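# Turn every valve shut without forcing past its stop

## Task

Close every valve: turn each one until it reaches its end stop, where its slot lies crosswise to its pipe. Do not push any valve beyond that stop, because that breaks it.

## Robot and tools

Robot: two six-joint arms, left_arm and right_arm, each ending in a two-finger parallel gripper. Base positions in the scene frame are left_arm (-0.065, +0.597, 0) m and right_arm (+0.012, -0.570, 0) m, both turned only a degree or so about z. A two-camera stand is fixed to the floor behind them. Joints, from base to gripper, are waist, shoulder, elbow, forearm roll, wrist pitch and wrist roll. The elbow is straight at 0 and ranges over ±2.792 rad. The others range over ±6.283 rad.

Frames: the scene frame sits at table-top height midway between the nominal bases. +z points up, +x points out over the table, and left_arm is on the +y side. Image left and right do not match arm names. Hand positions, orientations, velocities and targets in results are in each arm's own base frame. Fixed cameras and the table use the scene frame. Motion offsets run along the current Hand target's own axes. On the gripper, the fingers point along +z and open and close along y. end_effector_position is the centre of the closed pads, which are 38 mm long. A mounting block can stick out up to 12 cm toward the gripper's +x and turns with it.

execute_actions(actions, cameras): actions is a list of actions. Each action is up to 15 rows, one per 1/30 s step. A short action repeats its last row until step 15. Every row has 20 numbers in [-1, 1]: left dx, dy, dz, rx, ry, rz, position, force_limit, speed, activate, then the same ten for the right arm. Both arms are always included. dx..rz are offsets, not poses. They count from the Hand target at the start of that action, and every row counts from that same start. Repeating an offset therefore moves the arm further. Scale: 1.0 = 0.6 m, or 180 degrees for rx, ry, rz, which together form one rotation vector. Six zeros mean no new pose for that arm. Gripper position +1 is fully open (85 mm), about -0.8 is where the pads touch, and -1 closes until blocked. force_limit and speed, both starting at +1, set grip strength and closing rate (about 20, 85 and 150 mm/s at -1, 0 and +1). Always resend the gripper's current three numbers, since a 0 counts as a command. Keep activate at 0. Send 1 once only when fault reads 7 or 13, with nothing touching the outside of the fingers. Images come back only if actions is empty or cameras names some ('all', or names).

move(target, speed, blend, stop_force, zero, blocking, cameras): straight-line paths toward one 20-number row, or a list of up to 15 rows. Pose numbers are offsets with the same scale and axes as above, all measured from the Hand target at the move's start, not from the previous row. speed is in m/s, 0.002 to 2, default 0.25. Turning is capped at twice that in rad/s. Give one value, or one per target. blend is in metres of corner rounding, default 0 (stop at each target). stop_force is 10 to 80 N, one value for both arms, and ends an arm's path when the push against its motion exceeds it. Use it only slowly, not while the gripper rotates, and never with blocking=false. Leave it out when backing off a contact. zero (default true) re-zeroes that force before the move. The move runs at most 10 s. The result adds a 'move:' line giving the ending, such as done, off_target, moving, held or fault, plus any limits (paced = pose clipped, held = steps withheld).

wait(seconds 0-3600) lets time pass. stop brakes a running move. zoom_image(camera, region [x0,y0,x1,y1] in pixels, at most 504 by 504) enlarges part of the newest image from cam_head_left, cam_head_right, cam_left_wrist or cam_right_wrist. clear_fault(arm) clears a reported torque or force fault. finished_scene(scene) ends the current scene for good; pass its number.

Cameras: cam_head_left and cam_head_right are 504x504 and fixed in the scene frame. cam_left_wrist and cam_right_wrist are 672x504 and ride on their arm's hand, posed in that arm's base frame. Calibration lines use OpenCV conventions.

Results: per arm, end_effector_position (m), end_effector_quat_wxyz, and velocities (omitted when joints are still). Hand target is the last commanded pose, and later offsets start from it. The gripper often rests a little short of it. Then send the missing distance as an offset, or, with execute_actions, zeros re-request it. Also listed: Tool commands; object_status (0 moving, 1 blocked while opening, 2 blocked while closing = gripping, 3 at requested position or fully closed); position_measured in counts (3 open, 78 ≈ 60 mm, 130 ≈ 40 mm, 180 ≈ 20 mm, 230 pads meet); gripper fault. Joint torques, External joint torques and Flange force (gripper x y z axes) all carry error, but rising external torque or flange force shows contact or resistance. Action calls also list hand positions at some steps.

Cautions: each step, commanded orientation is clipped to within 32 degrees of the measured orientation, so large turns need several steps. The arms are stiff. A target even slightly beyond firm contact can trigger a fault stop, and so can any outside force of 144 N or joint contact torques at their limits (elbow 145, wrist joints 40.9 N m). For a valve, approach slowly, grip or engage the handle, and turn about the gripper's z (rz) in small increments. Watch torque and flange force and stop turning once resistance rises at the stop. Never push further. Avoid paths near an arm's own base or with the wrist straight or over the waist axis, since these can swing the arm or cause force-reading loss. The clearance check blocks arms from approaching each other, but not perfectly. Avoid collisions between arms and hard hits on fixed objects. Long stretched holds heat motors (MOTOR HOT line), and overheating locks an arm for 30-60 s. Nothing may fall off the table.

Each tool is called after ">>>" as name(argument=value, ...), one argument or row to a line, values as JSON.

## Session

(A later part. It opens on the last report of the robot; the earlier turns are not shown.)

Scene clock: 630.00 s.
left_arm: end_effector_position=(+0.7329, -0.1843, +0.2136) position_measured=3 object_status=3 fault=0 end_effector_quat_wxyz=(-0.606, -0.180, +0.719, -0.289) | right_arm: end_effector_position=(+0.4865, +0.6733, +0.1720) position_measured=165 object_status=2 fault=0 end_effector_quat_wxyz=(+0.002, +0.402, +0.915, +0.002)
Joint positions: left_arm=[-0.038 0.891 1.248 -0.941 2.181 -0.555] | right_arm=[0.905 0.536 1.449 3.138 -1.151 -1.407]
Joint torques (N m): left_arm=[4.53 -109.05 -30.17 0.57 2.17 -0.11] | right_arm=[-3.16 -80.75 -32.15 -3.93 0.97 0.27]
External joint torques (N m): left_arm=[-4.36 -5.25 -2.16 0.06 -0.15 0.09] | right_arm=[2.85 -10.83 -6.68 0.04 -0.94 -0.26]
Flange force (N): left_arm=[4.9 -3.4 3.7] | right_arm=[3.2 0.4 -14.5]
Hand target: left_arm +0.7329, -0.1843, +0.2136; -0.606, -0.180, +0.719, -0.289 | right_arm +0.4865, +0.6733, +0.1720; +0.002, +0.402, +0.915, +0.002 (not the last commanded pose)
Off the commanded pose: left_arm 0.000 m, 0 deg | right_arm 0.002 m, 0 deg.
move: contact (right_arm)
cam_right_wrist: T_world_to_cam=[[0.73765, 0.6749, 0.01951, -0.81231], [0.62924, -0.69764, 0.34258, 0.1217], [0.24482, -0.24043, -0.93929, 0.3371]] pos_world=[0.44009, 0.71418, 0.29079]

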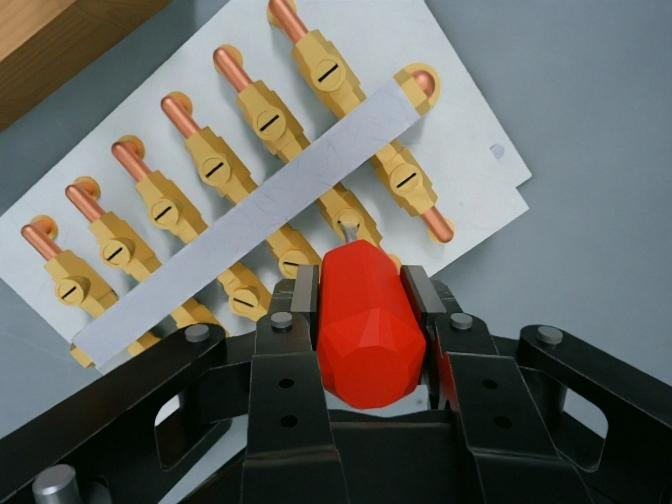

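>>> move(
  target=[
    [0,0,0,0,0,0,1,1,1,0,-0.0005,-0.0008,-0.0001,0,0,-0.18,-1,0.8,-0.9,0],
    [0,0,0,0,0,0,1,1,1,0,-0.0011,-0.0011,-0.0002,0,0,-0.284,-1,0.8,-0.9,0],
  ],
  speed=0.2,
  blend=0.03,
  cameras=["cam_right_wrist"],
)

>>> zoom_image(
  camera="cam_right_wrist",
  region=[252, 150, 448, 297],
)

Scene clock: 638.37 s.
left_arm: end_effector_position=(+0.7329, -0.1843, +0.2136) position_measured=3 object_status=3 fault=0 end_effector_quat_wxyz=(-0.606, -0.180, +0.719, -0.289) | right_arm: end_effector_position=(+0.4865, +0.6723, +0.1721) position_measured=165 object_status=2 fault=0 end_effector_quat_wxyz=(+0.003, -0.032, +0.999, +0.001)
Joint positions: left_arm=[-0.038 0.891 1.248 -0.941 2.181 -0.555] | right_arm=[0.904 0.535 1.451 3.138 -1.15 -2.3]
Joint torques (N m): left_arm=[4.4 -109.62 -30.29 0.57 2.16 -0.12] | right_arm=[-8.01 -85.63 -31.25 -6.61 -1.7 -0.55]
External joint torques (N m): left_arm=[-4.24 -4.53 -1.98 0.06 -0.15 0.11] | right_arm=[8.02 -6.61 -7.78 2.68 1.67 0.55]
Flange force (N): left_arm=[4.2 -3.5 3.3] | right_arm=[3.0 12.6 -8.7]
Hand target: left_arm +0.7329, -0.1843, +0.2136; -0.606, -0.180, +0.719, -0.289 | right_arm +0.4864, +0.6724, +0.1721; +0.003, -0.032, +0.999, +0.001
Off the commanded pose: left_arm 0.000 m, 0 deg | right_arm 0.000 m, 0 deg.
move: done
cam_right_wrist: T_world_to_cam=[[-0.06241, 0.99793, 0.01573, -0.639], [0.93668, 0.05312, 0.34614, -0.53386], [0.34458, 0.03634, -0.93805, 0.10216]] pos_world=[0.42498, 0.66232, 0.29068]

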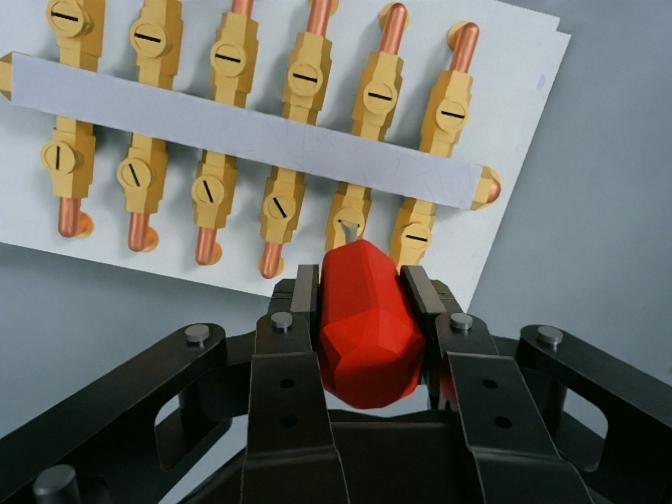

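Scaled by 2.571.

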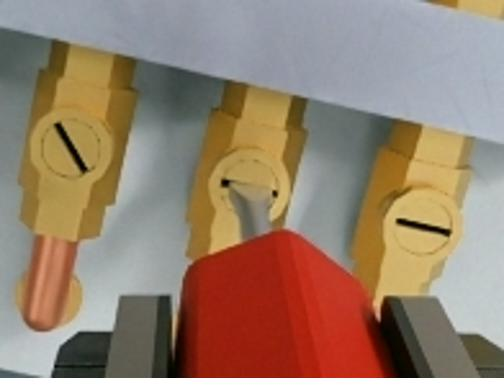

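>>> move(
  target=[0,0,0,0,0,0,1,1,1,0,0,-0.0001,0,0,0,-0.02,-1,0.8,-0.9,0],
  speed=0.1,
)

Scene clock: 642.03 s.
left_arm: end_effector_position=(+0.7329, -0.1843, +0.2136) position_measured=3 object_status=3 fault=0 end_effector_quat_wxyz=(-0.606, -0.180, +0.719, -0.289) | right_arm: end_effector_position=(+0.4864, +0.6723, +0.1721) position_measured=165 object_status=2 fault=0 end_effector_quat_wxyz=(+0.003, -0.063, +0.998, +0.001)
Joint positions: left_arm=[-0.038 0.891 1.248 -0.941 2.181 -0.555] | right_arm=[0.904 0.535 1.451 3.138 -1.15 -2.363]
Joint torques (N m): left_arm=[4.4 -109.4 -30.3 0.54 2.18 -0.1] | right_arm=[-5.21 -85.57 -30.83 -6.7 -1.77 -2.13]
External joint torques (N m): left_arm=[-4.22 -5.4 -2.11 0.08 -0.15 0.09] | right_arm=[5.07 -5.56 -7.75 2.81 1.72 2.13]
Flange force (N): left_arm=[5.1 -3.1 3.9] | right_arm=[0.0 12.6 -7.9]
Hand target: left_arm +0.7329, -0.1843, +0.2136; -0.606, -0.180, +0.719, -0.289 | right_arm +0.4864, +0.6723, +0.1721; +0.003, -0.063, +0.998, +0.001
Off the commanded pose: left_arm 0.000 m, 0 deg | right_arm 0.000 m, 0 deg.
move: done

>>> move(
  target=[
    [0,0,0,0,0,0,1,1,1,0,0,0,-0.0003,0,0,0.03,-1,0.8,-0.9,0],
    [0,0,0,0,0,0,1,1,1,0,0,0,-0.018,0,0,0.04,-1,0.8,-0.9,0],
    [0,0,0,0,0,0,1,1,1,0,0.0169,-0.0598,-0.018,0,0,0.284,-1,0.8,-0.9,0],
    [0,0,0,0,0,0,1,1,1,0,0.0169,-0.0598,-0.0078,0,0,0.284,-1,0.8,-0.9,0],
  ],
  speed=[0.1,0.1,0.4,0.2],
  blend=[0,0.002,0.002,0],
  cameras=["cam_right_wrist"],
)

>>> zoom_image(
  camera="cam_right_wrist",
  region=[325, 200, 373, 236],
)

Scene clock: 652.73 s.
left_arm: end_effector_position=(+0.7329, -0.1843, +0.2136) position_measured=3 object_status=3 fault=0 end_effector_quat_wxyz=(-0.606, -0.180, +0.719, -0.289) | right_arm: end_effector_position=(+0.4810, +0.6354, +0.1767) position_measured=165 object_status=2 fault=0 end_effector_quat_wxyz=(+0.002, +0.374, +0.928, +0.002)
Joint positions: left_arm=[-0.038 0.891 1.248 -0.941 2.181 -0.555] | right_arm=[0.881 0.483 1.524 3.139 -1.129 -1.494]
Joint torques (N m): left_arm=[4.69 -109.35 -30.2 0.58 2.16 -0.12] | right_arm=[-1.67 -90.77 -38.35 -4.11 -0.53 0.24]
External joint torques (N m): left_arm=[-4.49 -5.27 -2.18 0.06 -0.13 0.11] | right_arm=[2.1 3.38 -0.39 0.25 0.55 -0.24]
Flange force (N): left_arm=[5.0 -3.6 3.8] | right_arm=[3.0 5.2 2.8]
Hand target: left_arm +0.7329, -0.1843, +0.2136; -0.606, -0.180, +0.719, -0.289 | right_arm +0.4809, +0.6354, +0.1767; +0.002, +0.374, +0.928, +0.002
Off the commanded pose: left_arm 0.000 m, 0 deg | right_arm 0.000 m, 0 deg.
move: done
cam_right_wrist: T_world_to_cam=[[0.69391, 0.7198, 0.01939, -0.79027], [0.67167, -0.65675, 0.34284, 0.05069], [0.25951, -0.22487, -0.93919, 0.31681]] pos_world=[0.43212, 0.67336, 0.29549]

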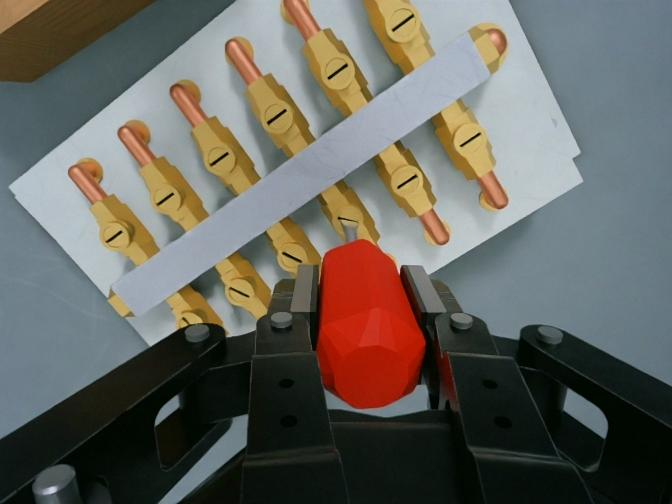

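Scaled by 10.500.

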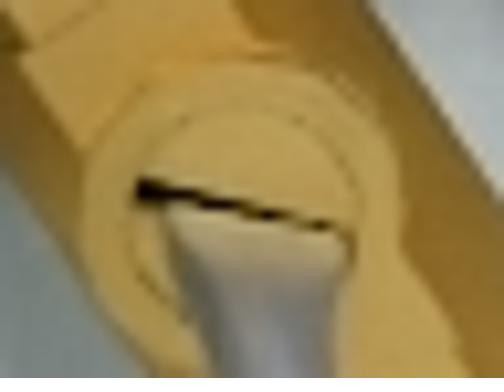

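>>> move(
  target=[0,0,0,0,0,0,1,1,1,0,0.0007,-0.0002,0,0,0,0.015,-1,0.8,-0.9,0],
  speed=0.05,
)

>>> move(
  target=[0,0,0,0,0,0,1,1,1,0,0,0,0.012,0,0,0,-1,0.8,-0.9,0],
  speed=0.006,
  stop_force=12,
  cameras=["cam_right_wrist"],
)

>>> zoom_image(
  camera="cam_right_wrist",
  region=[325, 200, 373, 236],
)

Scene clock: 656.93 s.
left_arm: end_effector_position=(+0.7329, -0.1843, +0.2136) position_measured=3 object_status=3 fault=0 end_effector_quat_wxyz=(-0.606, -0.180, +0.719, -0.289) | right_arm: end_effector_position=(+0.4805, +0.6356, +0.1767) position_measured=165 object_status=2 fault=0 end_effector_quat_wxyz=(+0.002, +0.395, +0.919, +0.002)
Joint positions: left_arm=[-0.038 0.891 1.248 -0.941 2.181 -0.555] | right_arm=[0.881 0.483 1.524 3.139 -1.129 -1.446]
Joint torques (N m): left_arm=[4.28 -109.63 -30.21 0.54 2.17 -0.12] | right_arm=[-2.98 -90.42 -38.44 -4.09 -0.56 0.26]
External joint torques (N m): left_arm=[-4.16 -4.59 -2.07 0.08 -0.15 0.11] | right_arm=[2.52 3.46 -0.14 0.21 0.58 -0.26]
Flange force (N): left_arm=[4.2 -3.5 3.1] | right_arm=[3.6 4.5 3.2]
Hand target: left_arm +0.7329, -0.1843, +0.2136; -0.606, -0.180, +0.719, -0.289 | right_arm +0.4805, +0.6356, +0.1767; +0.002, +0.395, +0.919, +0.002
Off the commanded pose: left_arm 0.000 m, 0 deg | right_arm 0.000 m, 0 deg.
move: done

Scene clock: 657.93 s.
left_arm: end_effector_position=(+0.7329, -0.1843, +0.2136) position_measured=3 object_status=3 fault=0 end_effector_quat_wxyz=(-0.606, -0.180, +0.719, -0.289) | right_arm: end_effector_position=(+0.4805, +0.6357, +0.1743) position_measured=165 object_status=2 fault=0 end_effector_quat_wxyz=(+0.002, +0.395, +0.919, +0.002)
Joint positions: left_arm=[-0.038 0.891 1.248 -0.941 2.181 -0.555] | right_arm=[0.881 0.485 1.527 3.139 -1.125 -1.446]
Joint torques (N m): left_arm=[4.5 -109.26 -30.21 0.52 2.14 -0.1] | right_arm=[-3.33 -75.41 -31.18 -4.05 0.71 0.22]
External joint torques (N m): left_arm=[-4.31 -5.3 -2.17 0.11 -0.11 0.09] | right_arm=[3.28 -11.76 -7.43 0.19 -0.69 -0.22]
Flange force (N): left_arm=[5.0 -3.3 3.7] | right_arm=[3.9 0.1 -15.9]
Hand target: left_arm +0.7329, -0.1843, +0.2136; -0.606, -0.180, +0.719, -0.289 | right_arm +0.4805, +0.6357, +0.1743; +0.002, +0.395, +0.919, +0.002 (not the last commanded pose)
Off the commanded pose: left_arm 0.000 m, 0 deg | right_arm 0.005 m, 0 deg.
move: contact (right_arm)
cam_right_wrist: T_world_to_cam=[[0.72697, 0.68639, 0.01972, -0.78483], [0.64004, -0.68773, 0.3426, 0.08691], [0.24872, -0.23644, -0.93927, 0.32716]] pos_world=[0.43355, 0.67583, 0.29299]

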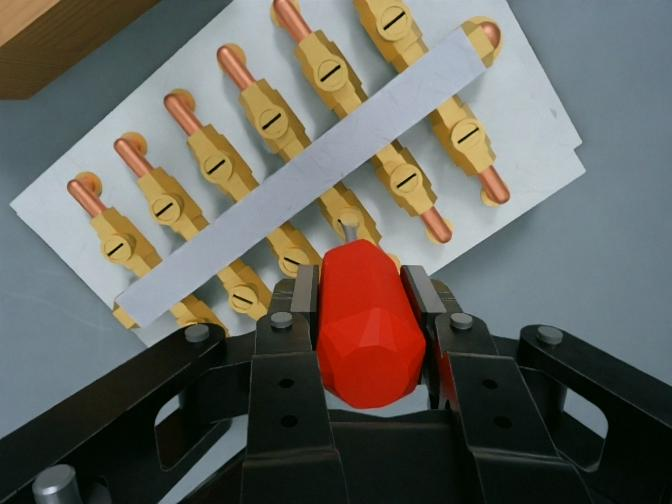

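Scaled by 10.500.

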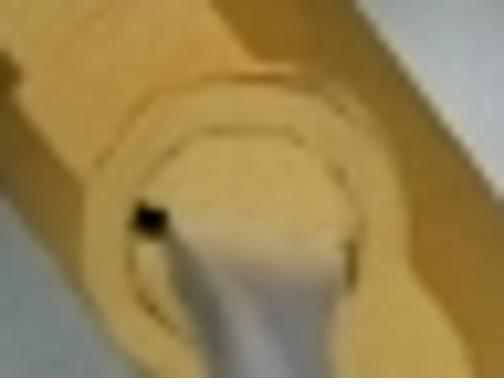

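>>> move(
  target=[
    [0,0,0,0,0,0,1,1,1,0,0,0,-0.0015,0,0,0,-1,0.8,-0.9,0],
    [0,0,0,0,0,0,1,1,1,0,-0.0004,-0.0004,-0.0015,0,0,0,-1,0.8,-0.9,0],
  ],
  speed=0.05,
)

>>> move(
  target=[0,0,0,0,0,0,1,1,1,0,0,0,0.009,0,0,0,-1,0.8,-0.9,0],
  speed=0.006,
  stop_force=12,
  cameras=["cam_right_wrist"],
)

>>> zoom_image(
  camera="cam_right_wrist",
  region=[325, 200, 373, 236],
)

Scene clock: 662.23 s.
left_arm: end_effector_position=(+0.7329, -0.1843, +0.2136) position_measured=3 object_status=3 fault=0 end_effector_quat_wxyz=(-0.606, -0.180, +0.719, -0.289) | right_arm: end_effector_position=(+0.4805, +0.6353, +0.1751) position_measured=165 object_status=2 fault=0 end_effector_quat_wxyz=(+0.002, +0.395, +0.919, +0.002)
Joint positions: left_arm=[-0.038 0.891 1.248 -0.941 2.181 -0.555] | right_arm=[0.881 0.484 1.527 3.139 -1.126 -1.447]
Joint torques (N m): left_arm=[4.67 -109.08 -30.21 0.58 2.1 -0.15] | right_arm=[-3.33 -90.33 -38.24 -4.08 -0.56 0.25]
External joint torques (N m): left_arm=[-4.47 -5.65 -2.22 0.05 -0.07 0.13] | right_arm=[3.34 3.97 -0.13 0.25 0.58 -0.25]
Flange force (N): left_arm=[5.4 -3.3 4.0] | right_arm=[4.8 5.0 3.6]
Hand target: left_arm +0.7329, -0.1843, +0.2136; -0.606, -0.180, +0.719, -0.289 | right_arm +0.4805, +0.6353, +0.1752; +0.002, +0.395, +0.919, +0.002
Off the commanded pose: left_arm 0.000 m, 0 deg | right_arm 0.000 m, 0 deg.
move: done

Scene clock: 663.03 s.
left_arm: end_effector_position=(+0.7329, -0.1843, +0.2136) position_measured=3 object_status=3 fault=0 end_effector_quat_wxyz=(-0.606, -0.180, +0.719, -0.289) | right_arm: end_effector_position=(+0.4807, +0.6355, +0.1743) position_measured=165 object_status=2 fault=0 end_effector_quat_wxyz=(+0.002, +0.395, +0.919, +0.003)
Joint positions: left_arm=[-0.038 0.891 1.248 -0.941 2.181 -0.555] | right_arm=[0.881 0.484 1.527 3.139 -1.124 -1.447]
Joint torques (N m): left_arm=[4.34 -109.42 -30.16 0.54 2.14 -0.13] | right_arm=[-3.49 -73.27 -29.34 -4.14 0.24 0.27]
External joint torques (N m): left_arm=[-4.17 -5.22 -2.26 0.09 -0.11 0.11] | right_arm=[3.04 -13.76 -9.22 0.27 -0.21 -0.27]
Flange force (N): left_arm=[4.9 -3.4 3.3] | right_arm=[3.6 0.9 -18.1]
Hand target: left_arm +0.7329, -0.1843, +0.2136; -0.606, -0.180, +0.719, -0.289 | right_arm +0.4807, +0.6355, +0.1742; +0.002, +0.395, +0.919, +0.003 (not the last commanded pose)
Off the commanded pose: left_arm 0.000 m, 0 deg | right_arm 0.004 m, 0 deg.
move: contact (right_arm)
cam_right_wrist: T_world_to_cam=[[0.72694, 0.6864, 0.02023, -0.78492], [0.63996, -0.68785, 0.34252, 0.08685], [0.24902, -0.23605, -0.93929, 0.3267]] pos_world=[0.43365, 0.67563, 0.29299]

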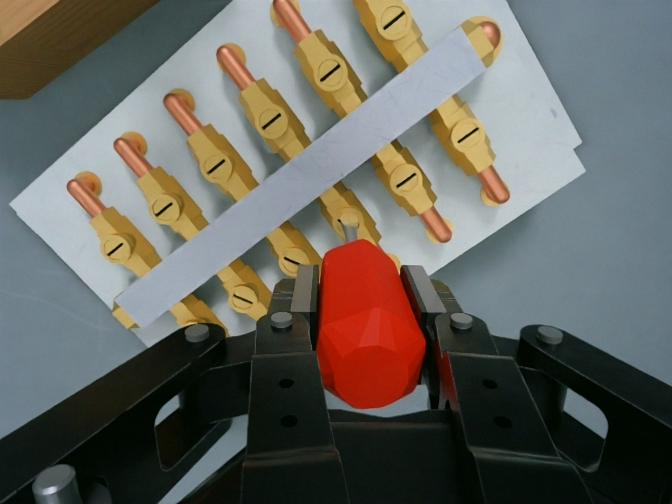

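Scaled by 10.500.

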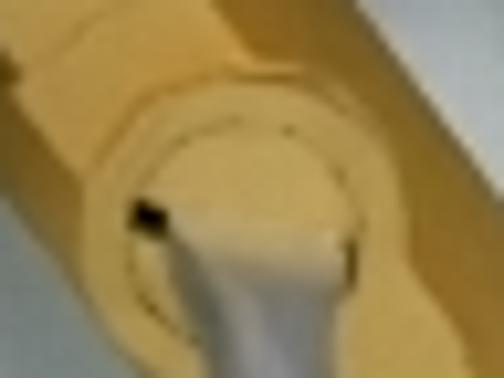

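>>> move(
  target=[0,0,0,0,0,0,1,1,1,0,0,0,-0.0038,0,0,0,-1,0.8,-0.9,0],
  speed=0.05,
  cameras=["cam_right_wrist"],
)

>>> zoom_image(
  camera="cam_right_wrist",
  region=[336, 213, 364, 234],
)

Scene clock: 667.03 s.
left_arm: end_effector_position=(+0.7329, -0.1843, +0.2136) position_measured=3 object_status=3 fault=0 end_effector_quat_wxyz=(-0.606, -0.180, +0.719, -0.289) | right_arm: end_effector_position=(+0.4807, +0.6355, +0.1765) position_measured=165 object_status=2 fault=0 end_effector_quat_wxyz=(+0.002, +0.395, +0.919, +0.003)
Joint positions: left_arm=[-0.038 0.891 1.248 -0.941 2.181 -0.555] | right_arm=[0.881 0.483 1.525 3.139 -1.127 -1.447]
Joint torques (N m): left_arm=[4.62 -109.33 -30.15 0.57 2.16 -0.13] | right_arm=[-3.36 -90.64 -38.31 -4.12 -0.57 0.25]
External joint torques (N m): left_arm=[-4.46 -5.04 -2.18 0.05 -0.14 0.12] | right_arm=[3.65 4.12 -0.07 0.29 0.58 -0.25]
Flange force (N): left_arm=[4.7 -3.7 3.5] | right_arm=[5.2 5.1 3.7]
Hand target: left_arm +0.7329, -0.1843, +0.2136; -0.606, -0.180, +0.719, -0.289 | right_arm +0.4807, +0.6355, +0.1765; +0.002, +0.395, +0.919, +0.003
Off the commanded pose: left_arm 0.000 m, 0 deg | right_arm 0.000 m, 0 deg.
move: done
cam_right_wrist: T_world_to_cam=[[0.72696, 0.68639, 0.02016, -0.78494], [0.63998, -0.68786, 0.34246, 0.08609], [0.24893, -0.23605, -0.93932, 0.32891]] pos_world=[0.43365, 0.67563, 0.29529]

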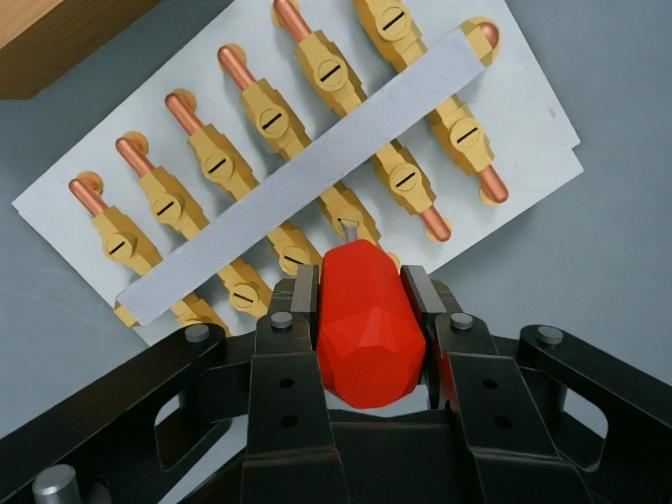

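Scaled by 18.000.

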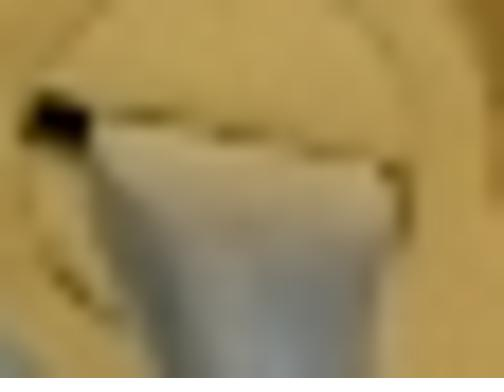

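>>> move(
  target=[0,0,0,0,0,0,1,1,1,0,-0.0001,-0.0007,0,0,0,0.009,-1,0.8,-0.9,0],
  speed=0.05,
)

>>> move(
  target=[0,0,0,0,0,0,1,1,1,0,0,0,0.012,0,0,0,-1,0.8,-0.9,0],
  speed=0.006,
  stop_force=12,
)

Scene clock: 671.30 s.
left_arm: end_effector_position=(+0.7329, -0.1843, +0.2136) position_measured=3 object_status=3 fault=0 end_effector_quat_wxyz=(-0.606, -0.180, +0.719, -0.289) | right_arm: end_effector_position=(+0.4804, +0.6352, +0.1765) position_measured=165 object_status=2 fault=0 end_effector_quat_wxyz=(+0.002, +0.408, +0.913, +0.003)
Joint positions: left_arm=[-0.038 0.891 1.248 -0.941 2.181 -0.555] | right_arm=[0.881 0.482 1.526 3.139 -1.127 -1.418]
Joint torques (N m): left_arm=[4.43 -109.25 -30.19 0.54 2.14 -0.15] | right_arm=[-3.27 -90.08 -38.36 -4.12 -0.57 0.25]
External joint torques (N m): left_arm=[-4.27 -5.27 -2.23 0.09 -0.11 0.14] | right_arm=[3.1 4.3 0.08 0.29 0.6 -0.25]
Flange force (N): left_arm=[4.9 -3.4 3.5] | right_arm=[4.6 4.9 4.0]
Hand target: left_arm +0.7329, -0.1843, +0.2136; -0.606, -0.180, +0.719, -0.289 | right_arm +0.4804, +0.6352, +0.1765; +0.002, +0.408, +0.913, +0.003
Off the commanded pose: left_arm 0.000 m, 0 deg | right_arm 0.000 m, 0 deg.
move: done

Scene clock: 672.70 s.
left_arm: end_effector_position=(+0.7329, -0.1843, +0.2136) position_measured=3 object_status=3 fault=0 end_effector_quat_wxyz=(-0.606, -0.180, +0.719, -0.289) | right_arm: end_effector_position=(+0.4804, +0.6352, +0.1718) position_measured=165 object_status=2 fault=0 end_effector_quat_wxyz=(+0.002, +0.408, +0.913, +0.003)
Joint positions: left_arm=[-0.038 0.891 1.248 -0.941 2.181 -0.555] | right_arm=[0.881 0.486 1.53 3.139 -1.119 -1.418]
Joint torques (N m): left_arm=[4.49 -109.58 -30.37 0.56 2.18 -0.13] | right_arm=[-4.65 -72.85 -29.68 -4.69 0.88 0.24]
External joint torques (N m): left_arm=[-4.36 -4.61 -1.91 0.06 -0.16 0.12] | right_arm=[4.49 -14.14 -8.63 0.84 -0.87 -0.24]
Flange force (N): left_arm=[4.2 -3.4 3.7] | right_arm=[5.2 -0.8 -18.9]
Hand target: left_arm +0.7329, -0.1843, +0.2136; -0.606, -0.180, +0.719, -0.289 | right_arm +0.4804, +0.6352, +0.1718; +0.002, +0.408, +0.913, +0.003 (not the last commanded pose)
Off the commanded pose: left_arm 0.000 m, 0 deg | right_arm 0.002 m, 0 deg.
move: contact (right_arm)

>>> move(
  target=[
    [0,0,0,0,0,0,1,1,1,0,-0.0005,-0.0008,-0.0001,0,0,-0.184,-1,0.8,-0.9,0],
    [0,0,0,0,0,0,1,1,1,0,-0.0011,-0.0011,-0.0001,0,0,-0.289,-1,0.8,-0.9,0],
  ],
  speed=0.2,
  blend=0.03,
  cameras=["cam_right_wrist"],
)

>>> zoom_image(
  camera="cam_right_wrist",
  region=[252, 150, 448, 297],
)

Scene clock: 678.73 s.
left_arm: end_effector_position=(+0.7329, -0.1843, +0.2136) position_measured=3 object_status=3 fault=0 end_effector_quat_wxyz=(-0.606, -0.180, +0.719, -0.289) | right_arm: end_effector_position=(+0.4804, +0.6343, +0.1718) position_measured=165 object_status=2 fault=0 end_effector_quat_wxyz=(+0.003, -0.033, +0.999, +0.001)
Joint positions: left_arm=[-0.038 0.891 1.248 -0.941 2.181 -0.555] | right_arm=[0.88 0.484 1.532 3.138 -1.119 -2.327]
Joint torques (N m): left_arm=[4.32 -109.33 -30.21 0.49 2.11 -0.14] | right_arm=[-6.35 -81.04 -32 -7.17 -1.18 -1.7]
External joint torques (N m): left_arm=[-4.14 -5.26 -2.16 0.13 -0.09 0.13] | right_arm=[6.48 -5.94 -6.4 3.3 1.14 1.7]
Flange force (N): left_arm=[4.9 -3.1 3.5] | right_arm=[4.1 10.9 -8.0]
Hand target: left_arm +0.7329, -0.1843, +0.2136; -0.606, -0.180, +0.719, -0.289 | right_arm +0.4804, +0.6343, +0.1718; +0.003, -0.033, +0.999, +0.001
Off the commanded pose: left_arm 0.000 m, 0 deg | right_arm 0.000 m, 0 deg.
move: done
cam_right_wrist: T_world_to_cam=[[-0.06557, 0.99771, 0.01648, -0.59991], [0.93632, 0.05581, 0.34669, -0.52775], [0.34497, 0.03816, -0.93784, 0.10389]] pos_world=[0.41896, 0.62402, 0.29028]

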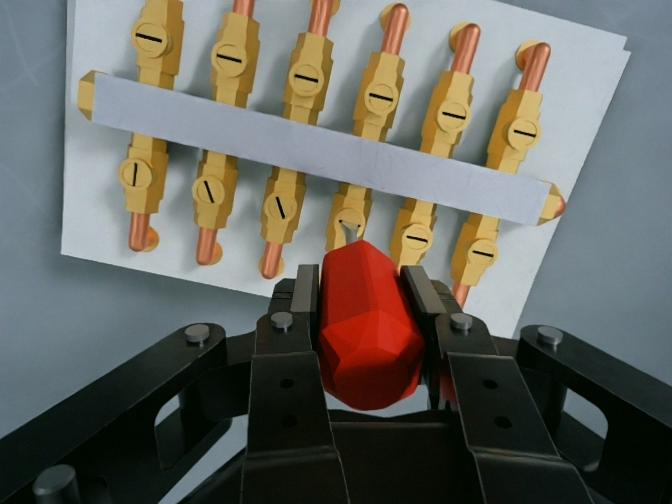

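Scaled by 2.571.

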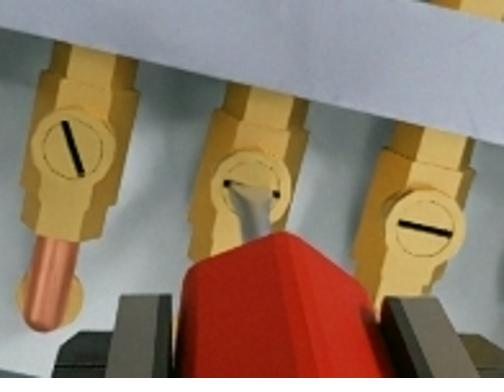

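>>> move(
  target=[0,0,0,0,0,0,1,1,1,0,0,0,0,0,0,-0.008,-1,0.8,-0.9,0],
  speed=0.1,
)

Scene clock: 680.80 s.
left_arm: end_effector_position=(+0.7329, -0.1843, +0.2136) position_measured=3 object_status=3 fault=0 end_effector_quat_wxyz=(-0.606, -0.180, +0.719, -0.289) | right_arm: end_effector_position=(+0.4804, +0.6343, +0.1718) position_measured=165 object_status=2 fault=0 end_effector_quat_wxyz=(+0.003, -0.046, +0.999, +0.001)
Joint positions: left_arm=[-0.038 0.891 1.248 -0.941 2.181 -0.555] | right_arm=[0.88 0.484 1.532 3.139 -1.119 -2.352]
Joint torques (N m): left_arm=[4.43 -109.36 -30.11 0.6 2.23 -0.12] | right_arm=[-4.83 -81.23 -31.4 -6.7 -1.55 -2.21]
External joint torques (N m): left_arm=[-4.26 -4.94 -2.2 0.02 -0.21 0.1] | right_arm=[4.62 -5.39 -6.95 2.83 1.52 2.21]
Flange force (N): left_arm=[4.5 -3.7 3.3] | right_arm=[1.5 11.1 -7.5]
Hand target: left_arm +0.7329, -0.1843, +0.2136; -0.606, -0.180, +0.719, -0.289 | right_arm +0.4804, +0.6343, +0.1718; +0.003, -0.046, +0.999, +0.001
Off the commanded pose: left_arm 0.000 m, 0 deg | right_arm 0.000 m, 0 deg.
move: done

>>> move(
  target=[
    [0,0,0,0,0,0,1,1,1,0,0,0,-0.0003,0,0,0.03,-1,0.8,-0.9,0],
    [0,0,0,0,0,0,1,1,1,0,0,0,-0.018,0,0,0.04,-1,0.8,-0.9,0],
    [0,0,0,0,0,0,1,1,1,0,0.0153,-0.0605,-0.018,0,0,0.352,-1,0.8,-0.9,0],
    [0,0,0,0,0,0,1,1,1,0,0.0153,-0.0605,-0.0078,0,0,0.352,-1,0.8,-0.9,0],
  ],
  speed=[0.1,0.1,0.4,0.2],
  blend=[0,0.002,0.002,0],
  cameras=["cam_right_wrist"],
)

>>> zoom_image(
  camera="cam_right_wrist",
  region=[336, 213, 364, 234],
)

Scene clock: 689.87 s.
left_arm: end_effector_position=(+0.7329, -0.1843, +0.2136) position_measured=3 object_status=3 fault=0 end_effector_quat_wxyz=(-0.606, -0.180, +0.719, -0.289) | right_arm: end_effector_position=(+0.4746, +0.5973, +0.1764) position_measured=165 object_status=2 fault=0 end_effector_quat_wxyz=(+0.002, +0.485, +0.874, +0.003)
Joint positions: left_arm=[-0.038 0.891 1.248 -0.941 2.181 -0.555] | right_arm=[0.855 0.434 1.602 3.139 -1.1 -1.271]
Joint torques (N m): left_arm=[4.42 -109.22 -30.21 0.57 2.19 -0.14] | right_arm=[-3.46 -84.85 -38.12 -4.05 -0.57 0.2]
External joint torques (N m): left_arm=[-4.29 -5.07 -2.13 0.05 -0.16 0.13] | right_arm=[3.33 3.44 0.2 0.25 0.6 -0.2]
Flange force (N): left_arm=[4.7 -3.4 3.6] | right_arm=[5.3 2.6 3.7]
Hand target: left_arm +0.7329, -0.1843, +0.2136; -0.606, -0.180, +0.719, -0.289 | right_arm +0.4746, +0.5973, +0.1764; +0.002, +0.485, +0.874, +0.003
Off the commanded pose: left_arm 0.000 m, 0 deg | right_arm 0.000 m, 0 deg.
move: done
cam_right_wrist: T_world_to_cam=[[0.84943, 0.5273, 0.02067, -0.71742], [0.48977, -0.80235, 0.34113, 0.20364], [0.19646, -0.27964, -0.93979, 0.37225]] pos_world=[0.43653, 0.64578, 0.29519]

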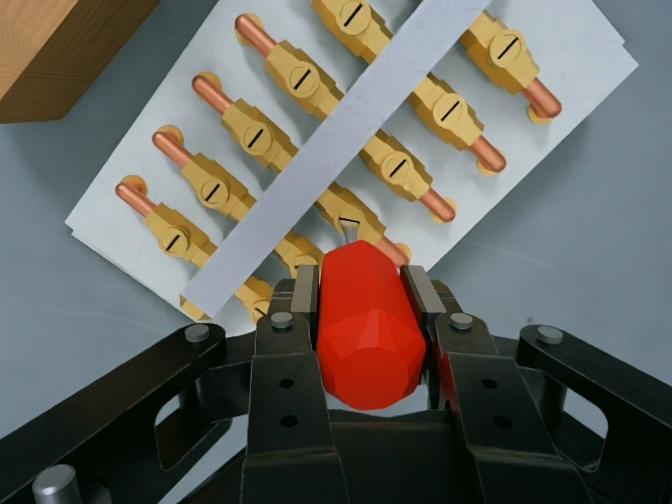

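Scaled by 18.000.

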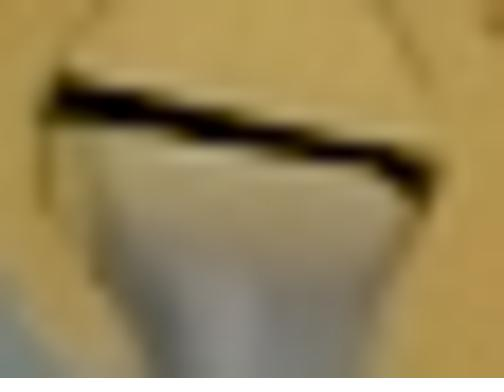

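>>> move(
  target=[0,0,0,0,0,0,1,1,1,0,0.0008,0.0005,0,0,0,0.006,-1,0.8,-0.9,0],
  speed=0.05,
)

>>> move(
  target=[0,0,0,0,0,0,1,1,1,0,0,0,0.012,0,0,0,-1,0.8,-0.9,0],
  speed=0.006,
  stop_force=12,
)

Scene clock: 695.67 s.
left_arm: end_effector_position=(+0.7329, -0.1843, +0.2136) position_measured=3 object_status=3 fault=0 end_effector_quat_wxyz=(-0.606, -0.180, +0.719, -0.289) | right_arm: end_effector_position=(+0.4746, +0.5979, +0.1763) position_measured=165 object_status=2 fault=0 end_effector_quat_wxyz=(+0.002, +0.494, +0.870, +0.003)
Joint positions: left_arm=[-0.038 0.891 1.248 -0.941 2.181 -0.555] | right_arm=[0.856 0.434 1.601 3.139 -1.1 -1.252]
Joint torques (N m): left_arm=[4.6 -109.4 -30.19 0.57 2.14 -0.14] | right_arm=[-2.98 -85.31 -37.9 -4.03 -0.53 0.22]
External joint torques (N m): left_arm=[-4.43 -5.37 -2.26 0.06 -0.11 0.13] | right_arm=[3.06 3.65 -0.1 0.24 0.57 -0.21]
Flange force (N): left_arm=[5.0 -3.6 3.7] | right_arm=[5.3 3.5 3.5]
Hand target: left_arm +0.7329, -0.1843, +0.2136; -0.606, -0.180, +0.719, -0.289 | right_arm +0.4746, +0.5979, +0.1764; +0.002, +0.494, +0.870, +0.003
Off the commanded pose: left_arm 0.000 m, 0 deg | right_arm 0.000 m, 0 deg.
move: done

Scene clock: 696.63 s.
left_arm: end_effector_position=(+0.7329, -0.1843, +0.2136) position_measured=3 object_status=3 fault=0 end_effector_quat_wxyz=(-0.606, -0.180, +0.719, -0.289) | right_arm: end_effector_position=(+0.4746, +0.5979, +0.1741) position_measured=165 object_status=2 fault=0 end_effector_quat_wxyz=(+0.002, +0.494, +0.870, +0.003)
Joint positions: left_arm=[-0.038 0.891 1.248 -0.941 2.181 -0.555] | right_arm=[0.856 0.436 1.603 3.139 -1.096 -1.252]
Joint torques (N m): left_arm=[4.6 -109.29 -30.2 0.57 2.18 -0.16] | right_arm=[-3.29 -71.12 -30.65 -4.09 0.47 0.25]
External joint torques (N m): left_arm=[-4.45 -5.11 -2.13 0.06 -0.16 0.15] | right_arm=[3.03 -10.36 -7.16 0.3 -0.43 -0.25]
Flange force (N): left_arm=[4.7 -3.5 3.8] | right_arm=[3.9 0.0 -14.7]
Hand target: left_arm +0.7329, -0.1843, +0.2136; -0.606, -0.180, +0.719, -0.289 | right_arm +0.4746, +0.5979, +0.1741; +0.002, +0.494, +0.870, +0.003 (not the last commanded pose)
Off the commanded pose: left_arm 0.000 m, 0 deg | right_arm 0.005 m, 0 deg.
move: contact (right_arm)

>>> move(
  target=[0,0,0,0,0,0,1,1,1,0,0,0,-0.0038,0,0,0,-1,0.8,-0.9,0],
  speed=0.05,
  cameras=["cam_right_wrist"],
)

>>> zoom_image(
  camera="cam_right_wrist",
  region=[336, 213, 364, 234],
)

Scene clock: 699.60 s.
left_arm: end_effector_position=(+0.7329, -0.1843, +0.2136) position_measured=3 object_status=3 fault=0 end_effector_quat_wxyz=(-0.606, -0.180, +0.719, -0.289) | right_arm: end_effector_position=(+0.4746, +0.5979, +0.1764) position_measured=165 object_status=2 fault=0 end_effector_quat_wxyz=(+0.002, +0.494, +0.870, +0.003)
Joint positions: left_arm=[-0.038 0.891 1.248 -0.941 2.181 -0.555] | right_arm=[0.856 0.434 1.601 3.139 -1.1 -1.252]
Joint torques (N m): left_arm=[4.46 -109.26 -29.99 0.53 2.16 -0.13] | right_arm=[-3.35 -85.23 -37.91 -4.02 -0.57 0.25]
External joint torques (N m): left_arm=[-4.29 -4.88 -2.29 0.1 -0.15 0.12] | right_arm=[2.89 3.99 0.1 0.23 0.6 -0.25]
Flange force (N): left_arm=[4.4 -3.8 3.0] | right_arm=[5.1 3.6 4.0]
Hand target: left_arm +0.7329, -0.1843, +0.2136; -0.606, -0.180, +0.719, -0.289 | right_arm +0.4746, +0.5979, +0.1764; +0.002, +0.494, +0.870, +0.003
Off the commanded pose: left_arm 0.000 m, 0 deg | right_arm 0.000 m, 0 deg.
move: done
cam_right_wrist: T_world_to_cam=[[0.8592, 0.51122, 0.02081, -0.71284], [0.47457, -0.81147, 0.34103, 0.21684], [0.19123, -0.28313, -0.93982, 0.37699]] pos_world=[0.43747, 0.64711, 0.29519]

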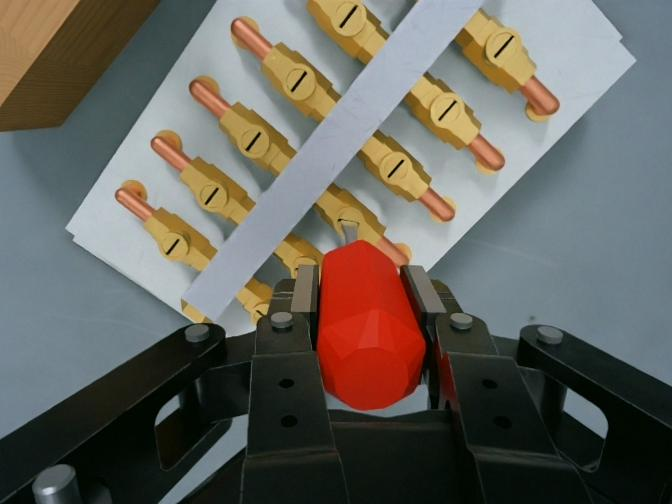

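Scaled by 18.000.

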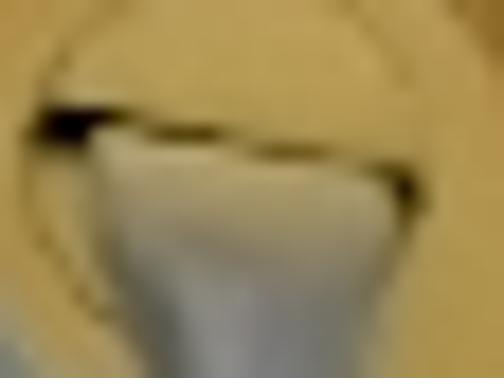

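>>> move(
  target=[0,0,0,0,0,0,1,1,1,0,-0.0003,-0.0001,0,0,0,0,-1,0.8,-0.9,0],
  speed=0.05,
)

>>> move(
  target=[0,0,0,0,0,0,1,1,1,0,0,0,0.012,0,0,0,-1,0.8,-0.9,0],
  speed=0.006,
  stop_force=12,
  cameras=["cam_right_wrist"],
)

>>> zoom_image(
  camera="cam_right_wrist",
  region=[336, 213, 364, 234],
)

Scene clock: 703.40 s.
left_arm: end_effector_position=(+0.7329, -0.1843, +0.2136) position_measured=3 object_status=3 fault=0 end_effector_quat_wxyz=(-0.606, -0.180, +0.719, -0.289) | right_arm: end_effector_position=(+0.4746, +0.5978, +0.1765) position_measured=165 object_status=2 fault=0 end_effector_quat_wxyz=(+0.002, +0.494, +0.870, +0.003)
Joint positions: left_arm=[-0.038 0.891 1.248 -0.941 2.181 -0.555] | right_arm=[0.855 0.434 1.601 3.139 -1.1 -1.252]
Joint torques (N m): left_arm=[4.53 -109.25 -30.25 0.55 2.13 -0.13] | right_arm=[-3.36 -85.15 -38.92 -4.06 -0.55 0.27]
External joint torques (N m): left_arm=[-4.35 -5.18 -2.11 0.08 -0.1 0.12] | right_arm=[3.59 3.24 0.94 0.27 0.58 -0.27]
Flange force (N): left_arm=[4.9 -3.3 3.7] | right_arm=[4.9 0.6 4.1]
Hand target: left_arm +0.7329, -0.1843, +0.2136; -0.606, -0.180, +0.719, -0.289 | right_arm +0.4746, +0.5977, +0.1764; +0.002, +0.494, +0.870, +0.003
Off the commanded pose: left_arm 0.000 m, 0 deg | right_arm 0.000 m, 0 deg.
move: done

Scene clock: 704.77 s.
left_arm: end_effector_position=(+0.7329, -0.1843, +0.2136) position_measured=3 object_status=3 fault=0 end_effector_quat_wxyz=(-0.606, -0.180, +0.719, -0.289) | right_arm: end_effector_position=(+0.4747, +0.5978, +0.1718) position_measured=165 object_status=2 fault=0 end_effector_quat_wxyz=(+0.002, +0.494, +0.870, +0.003)
Joint positions: left_arm=[-0.038 0.891 1.248 -0.941 2.181 -0.555] | right_arm=[0.855 0.437 1.605 3.139 -1.092 -1.252]
Joint torques (N m): left_arm=[4.58 -109.31 -30.1 0.58 2.13 -0.13] | right_arm=[-2.51 -72.59 -31.47 -3.75 0.42 0.11]
External joint torques (N m): left_arm=[-4.45 -4.99 -2.19 0.04 -0.11 0.12] | right_arm=[2.33 -9.41 -6.44 -0.04 -0.39 -0.11]
Flange force (N): left_arm=[4.6 -3.8 3.4] | right_arm=[3.1 0.0 -13.2]
Hand target: left_arm +0.7329, -0.1843, +0.2136; -0.606, -0.180, +0.719, -0.289 | right_arm +0.4747, +0.5978, +0.1718; +0.002, +0.494, +0.870, +0.003 (not the last commanded pose)
Off the commanded pose: left_arm 0.000 m, 0 deg | right_arm 0.003 m, 0 deg.
move: contact (right_arm)
cam_right_wrist: T_world_to_cam=[[0.85915, 0.51129, 0.02107, -0.71288], [0.47458, -0.8115, 0.34093, 0.21828], [0.19141, -0.28291, -0.93985, 0.3725]] pos_world=[0.43757, 0.64701, 0.2907]

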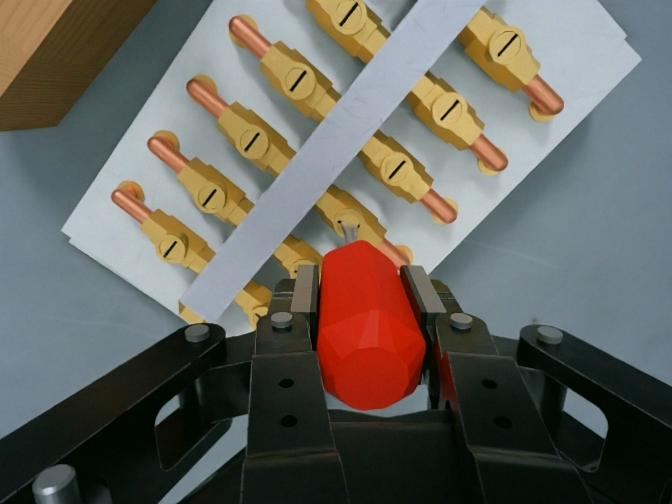

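Scaled by 18.000.

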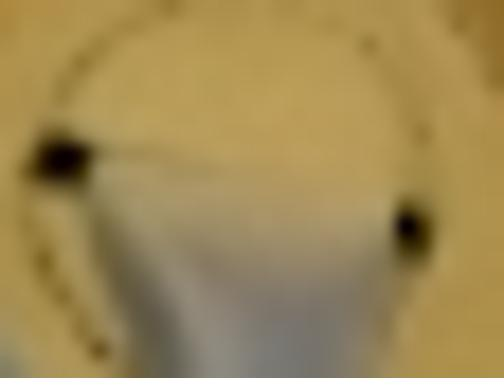

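>>> move(
  target=[
    [0,0,0,0,0,0,1,1,1,0,-0.0003,-0.0006,-0.0001,0,0,-0.123,-1,0.8,-0.9,0],
    [0,0,0,0,0,0,1,1,1,0,-0.0008,-0.0010,-0.0001,0,0,-0.246,-1,0.8,-0.9,0],
    [0,0,0,0,0,0,1,1,1,0,-0.0014,-0.0012,-0.0001,0,0,-0.35,-1,0.8,-0.9,0],
  ],
  speed=0.2,
  blend=0.03,
  cameras=["cam_right_wrist"],
)

>>> zoom_image(
  camera="cam_right_wrist",
  region=[252, 150, 448, 297],
)

Scene clock: 713.37 s.
left_arm: end_effector_position=(+0.7329, -0.1843, +0.2136) position_measured=3 object_status=3 fault=0 end_effector_quat_wxyz=(-0.606, -0.180, +0.719, -0.289) | right_arm: end_effector_position=(+0.4745, +0.5967, +0.1719) position_measured=165 object_status=2 fault=0 end_effector_quat_wxyz=(+0.003, -0.033, +0.999, +0.002)
Joint positions: left_arm=[-0.038 0.891 1.248 -0.941 2.181 -0.555] | right_arm=[0.855 0.436 1.607 3.139 -1.092 -2.352]
Joint torques (N m): left_arm=[4.55 -109.47 -30.16 0.55 2.16 -0.15] | right_arm=[-6.35 -75.21 -29.18 -6.53 -2.13 -1.03]
External joint torques (N m): left_arm=[-4.38 -5.36 -2.31 0.07 -0.13 0.14] | right_arm=[6.63 -6.57 -8.6 2.73 2.08 1.03]
Flange force (N): left_arm=[5.0 -3.6 3.5] | right_arm=[1.8 12.9 -9.1]
Hand target: left_arm +0.7329, -0.1843, +0.2136; -0.606, -0.180, +0.719, -0.289 | right_arm +0.4745, +0.5967, +0.1719; +0.003, -0.033, +0.999, +0.002
Off the commanded pose: left_arm 0.000 m, 0 deg | right_arm 0.000 m, 0 deg.
move: done
cam_right_wrist: T_world_to_cam=[[-0.06558, 0.99771, 0.01678, -0.56286], [0.93624, 0.05571, 0.34691, -0.52013], [0.34518, 0.03846, -0.93775, 0.10717]] pos_world=[0.41306, 0.58642, 0.29038]

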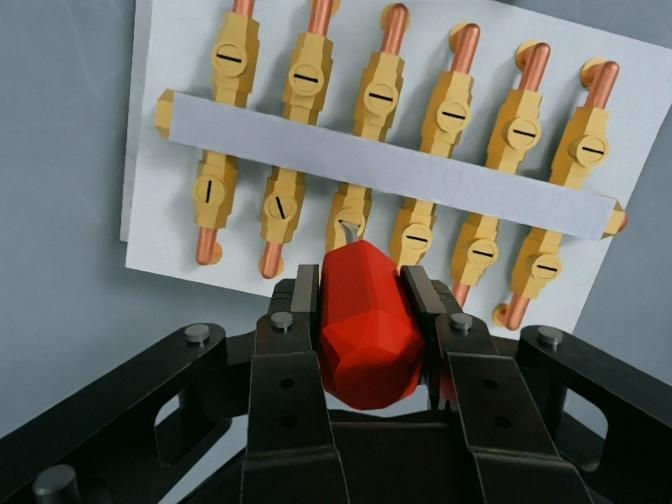

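Scaled by 2.571.

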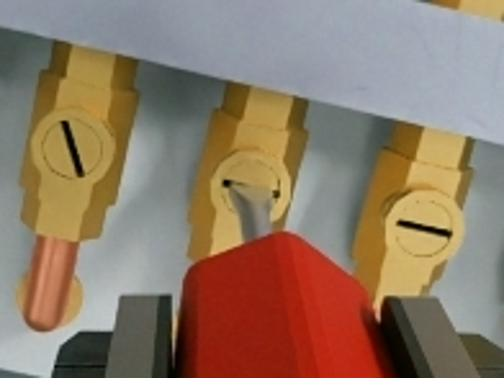

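>>> move(
  target=[0,0,0,0,0,0,1,1,1,0,0,-0.0001,0,0,0,-0.013,-1,0.8,-0.9,0],
  speed=0.1,
)

Scene clock: 715.57 s.
left_arm: end_effector_position=(+0.7329, -0.1843, +0.2136) position_measured=3 object_status=3 fault=0 end_effector_quat_wxyz=(-0.606, -0.180, +0.719, -0.289) | right_arm: end_effector_position=(+0.4745, +0.5966, +0.1719) position_measured=165 object_status=2 fault=0 end_effector_quat_wxyz=(+0.003, -0.054, +0.999, +0.002)
Joint positions: left_arm=[-0.038 0.891 1.248 -0.941 2.181 -0.555] | right_arm=[0.855 0.436 1.607 3.139 -1.092 -2.393]
Joint torques (N m): left_arm=[4.48 -109.12 -30.2 0.58 2.13 -0.11] | right_arm=[-5.39 -74.58 -28.75 -6.86 -2.28 -2.06]
External joint torques (N m): left_arm=[-4.36 -5.09 -2.07 0.04 -0.11 0.1] | right_arm=[5.8 -6.89 -8.96 3.07 2.23 2.06]
Flange force (N): left_arm=[4.8 -3.4 3.7] | right_arm=[1.3 13.3 -9.4]
Hand target: left_arm +0.7329, -0.1843, +0.2136; -0.606, -0.180, +0.719, -0.289 | right_arm +0.4745, +0.5966, +0.1719; +0.003, -0.054, +0.999, +0.002
Off the commanded pose: left_arm 0.000 m, 0 deg | right_arm 0.000 m, 0 deg.
move: done

>>> move(
  target=[
    [0,0,0,0,0,0,1,1,1,0,0,0,-0.0003,0,0,0.03,-1,0.8,-0.9,0],
    [0,0,0,0,0,0,1,1,1,0,0,0,-0.018,0,0,0.04,-1,0.8,-0.9,0],
    [0,0,0,0,0,0,1,1,1,0,0.0162,-0.0598,-0.018,0,0,0.363,-1,0.8,-0.9,0],
    [0,0,0,0,0,0,1,1,1,0,0.0162,-0.0598,-0.0077,0,0,0.363,-1,0.8,-0.9,0],
  ],
  speed=[0.1,0.1,0.4,0.2],
  blend=[0,0.002,0.002,0],
  cameras=["cam_right_wrist"],
)

>>> zoom_image(
  camera="cam_right_wrist",
  region=[336, 213, 364, 234],
)

Scene clock: 722.27 s.
left_arm: end_effector_position=(+0.7329, -0.1843, +0.2136) position_measured=3 object_status=3 fault=0 end_effector_quat_wxyz=(-0.606, -0.180, +0.719, -0.289) | right_arm: end_effector_position=(+0.4687, +0.5599, +0.1764) position_measured=165 object_status=2 fault=0 end_effector_quat_wxyz=(+0.002, +0.494, +0.870, +0.003)
Joint positions: left_arm=[-0.038 0.891 1.248 -0.941 2.181 -0.555] | right_arm=[0.827 0.386 1.672 3.139 -1.076 -1.28]
Joint torques (N m): left_arm=[4.61 -109.36 -30.31 0.56 2.17 -0.16] | right_arm=[-2.59 -80.31 -37.49 -3.99 -0.61 0.11]
External joint torques (N m): left_arm=[-4.5 -4.7 -1.93 0.06 -0.15 0.15] | right_arm=[2.47 3.85 -0.05 0.24 0.65 -0.11]
Flange force (N): left_arm=[4.3 -3.4 3.8] | right_arm=[4.8 3.9 4.0]
Hand target: left_arm +0.7329, -0.1843, +0.2136; -0.606, -0.180, +0.719, -0.289 | right_arm +0.4687, +0.5599, +0.1763; +0.002, +0.494, +0.870, +0.003
Off the commanded pose: left_arm 0.000 m, 0 deg | right_arm 0.000 m, 0 deg.
move: done
cam_right_wrist: T_world_to_cam=[[0.85921, 0.51118, 0.02111, -0.68841], [0.47446, -0.81158, 0.34093, 0.18893], [0.19141, -0.28291, -0.93985, 0.36716]] pos_world=[0.43157, 0.60911, 0.2952]

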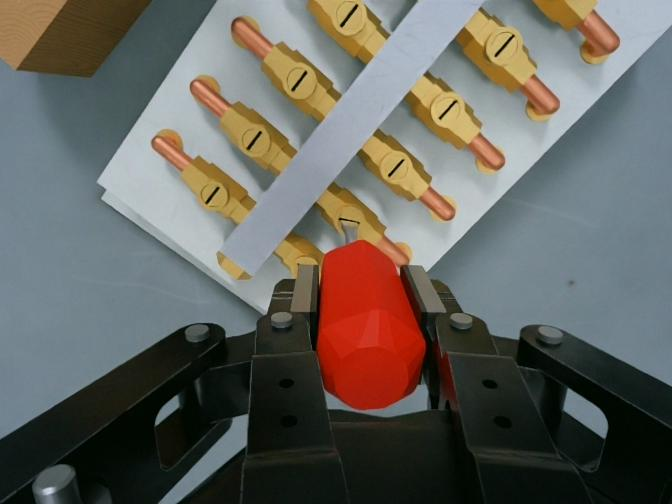

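Scaled by 18.000.

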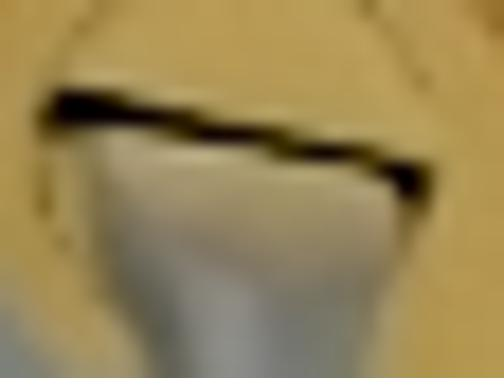

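>>> move(
  target=[0,0,0,0,0,0,1,1,1,0,0.0002,0.0003,0,0,0,0.007,-1,0.8,-0.9,0],
  speed=0.05,
)

>>> move(
  target=[0,0,0,0,0,0,1,1,1,0,0,0,0.012,0,0,0,-1,0.8,-0.9,0],
  speed=0.006,
  stop_force=12,
)

Scene clock: 725.63 s.
left_arm: end_effector_position=(+0.7329, -0.1843, +0.2136) position_measured=3 object_status=3 fault=0 end_effector_quat_wxyz=(-0.606, -0.180, +0.719, -0.289) | right_arm: end_effector_position=(+0.4688, +0.5601, +0.1763) position_measured=165 object_status=2 fault=0 end_effector_quat_wxyz=(+0.002, +0.503, +0.864, +0.003)
Joint positions: left_arm=[-0.038 0.891 1.248 -0.941 2.181 -0.555] | right_arm=[0.828 0.387 1.672 3.139 -1.076 -1.258]
Joint torques (N m): left_arm=[4.23 -109.41 -30.25 0.55 2.16 -0.18] | right_arm=[-3.13 -79.92 -37.13 -3.98 -0.57 0.26]
External joint torques (N m): left_arm=[-4.06 -5.14 -2.15 0.07 -0.13 0.17] | right_arm=[2.76 3.7 -0.29 0.23 0.61 -0.26]
Flange force (N): left_arm=[4.8 -3.1 3.5] | right_arm=[5.2 4.1 3.6]
Hand target: left_arm +0.7329, -0.1843, +0.2136; -0.606, -0.180, +0.719, -0.289 | right_arm +0.4688, +0.5601, +0.1763; +0.002, +0.503, +0.864, +0.003
Off the commanded pose: left_arm 0.000 m, 0 deg | right_arm 0.000 m, 0 deg.
move: done

Scene clock: 727.03 s.
left_arm: end_effector_position=(+0.7329, -0.1843, +0.2136) position_measured=3 object_status=3 fault=0 end_effector_quat_wxyz=(-0.606, -0.180, +0.719, -0.289) | right_arm: end_effector_position=(+0.4688, +0.5602, +0.1716) position_measured=165 object_status=2 fault=0 end_effector_quat_wxyz=(+0.002, +0.503, +0.864, +0.003)
Joint positions: left_arm=[-0.038 0.891 1.248 -0.941 2.181 -0.555] | right_arm=[0.828 0.39 1.676 3.139 -1.068 -1.258]
Joint torques (N m): left_arm=[4.57 -109.43 -30.1 0.57 2.12 -0.11] | right_arm=[-3.87 -65.29 -28.43 -4.21 -0.3 0.18]
External joint torques (N m): left_arm=[-4.44 -4.43 -2.08 0.05 -0.11 0.09] | right_arm=[3.32 -11.15 -8.8 0.47 0.33 -0.17]
Flange force (N): left_arm=[4.0 -3.9 3.1] | right_arm=[5.0 1.1 -15.9]
Hand target: left_arm +0.7329, -0.1843, +0.2136; -0.606, -0.180, +0.719, -0.289 | right_arm +0.4688, +0.5602, +0.1716; +0.002, +0.503, +0.864, +0.003 (not the last commanded pose)
Off the commanded pose: left_arm 0.000 m, 0 deg | right_arm 0.002 m, 0 deg.
move: contact (right_arm)

>>> move(
  target=[
    [0,0,0,0,0,0,1,1,1,0,-0.0003,-0.0006,-0.0001,0,0,-0.13,-1,0.8,-0.9,0],
    [0,0,0,0,0,0,1,1,1,0,-0.0008,-0.0010,-0.0001,0,0,-0.252,-1,0.8,-0.9,0],
    [0,0,0,0,0,0,1,1,1,0,-0.0014,-0.0012,-0.0001,0,0,-0.359,-1,0.8,-0.9,0],
  ],
  speed=0.2,
  blend=0.03,
  cameras=["cam_right_wrist"],
)

>>> zoom_image(
  camera="cam_right_wrist",
  region=[252, 150, 448, 297],
)

Scene clock: 733.73 s.
left_arm: end_effector_position=(+0.7329, -0.1843, +0.2136) position_measured=3 object_status=3 fault=0 end_effector_quat_wxyz=(-0.606, -0.180, +0.719, -0.289) | right_arm: end_effector_position=(+0.4686, +0.5591, +0.1716) position_measured=165 object_status=2 fault=0 end_effector_quat_wxyz=(+0.003, -0.037, +0.999, +0.002)
Joint positions: left_arm=[-0.038 0.891 1.248 -0.941 2.181 -0.555] | right_arm=[0.827 0.389 1.678 3.139 -1.067 -2.387]
Joint torques (N m): left_arm=[4.4 -109.27 -30.15 0.54 2.11 -0.12] | right_arm=[-7.57 -62.79 -24.28 -7.12 -1.68 -1.39]
External joint torques (N m): left_arm=[-4.28 -4.56 -2.05 0.07 -0.1 0.11] | right_arm=[7.52 -14.33 -13.15 3.34 1.63 1.39]
Flange force (N): left_arm=[4.2 -3.6 3.2] | right_arm=[3.9 13.4 -20.1]
Hand target: left_arm +0.7329, -0.1843, +0.2136; -0.606, -0.180, +0.719, -0.289 | right_arm +0.4686, +0.5591, +0.1716; +0.003, -0.037, +0.999, +0.002
Off the commanded pose: left_arm 0.000 m, 0 deg | right_arm 0.000 m, 0 deg.
move: done
cam_right_wrist: T_world_to_cam=[[-0.07188, 0.99727, 0.01684, -0.52244], [0.93581, 0.06159, 0.34708, -0.51546], [0.34509, 0.04071, -0.93769, 0.10918]] pos_world=[0.40714, 0.54832, 0.29008]

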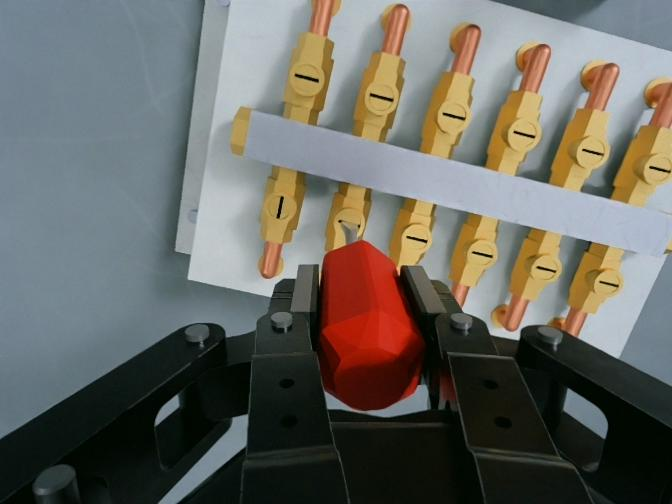

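Scaled by 2.571.

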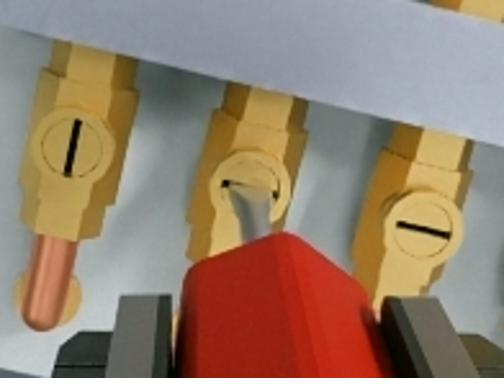

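>>> move(
  target=[0,0,0,0,0,0,1,1,1,0,0,-0.0001,-0.0001,0,0,-0.009,-1,0.8,-0.9,0],
  speed=0.1,
)

Scene clock: 735.13 s.
left_arm: end_effector_position=(+0.7329, -0.1843, +0.2136) position_measured=3 object_status=3 fault=0 end_effector_quat_wxyz=(-0.606, -0.180, +0.719, -0.289) | right_arm: end_effector_position=(+0.4686, +0.5590, +0.1717) position_measured=165 object_status=2 fault=0 end_effector_quat_wxyz=(+0.003, -0.051, +0.999, +0.002)
Joint positions: left_arm=[-0.038 0.891 1.248 -0.941 2.181 -0.555] | right_arm=[0.827 0.389 1.678 3.139 -1.067 -2.415]
Joint torques (N m): left_arm=[4.5 -109.31 -30.22 0.54 2.12 -0.16] | right_arm=[-6.56 -65.48 -25.05 -7.64 -2.42 -2.22]
External joint torques (N m): left_arm=[-4.35 -4.87 -2.08 0.09 -0.1 0.14] | right_arm=[6.48 -11.46 -12.41 3.86 2.38 2.22]
Flange force (N): left_arm=[4.5 -3.4 3.5] | right_arm=[1.9 14.7 -15.9]
Hand target: left_arm +0.7329, -0.1843, +0.2136; -0.606, -0.180, +0.719, -0.289 | right_arm +0.4686, +0.5590, +0.1717; +0.003, -0.051, +0.999, +0.002
Off the commanded pose: left_arm 0.000 m, 0 deg | right_arm 0.000 m, 0 deg.
move: done


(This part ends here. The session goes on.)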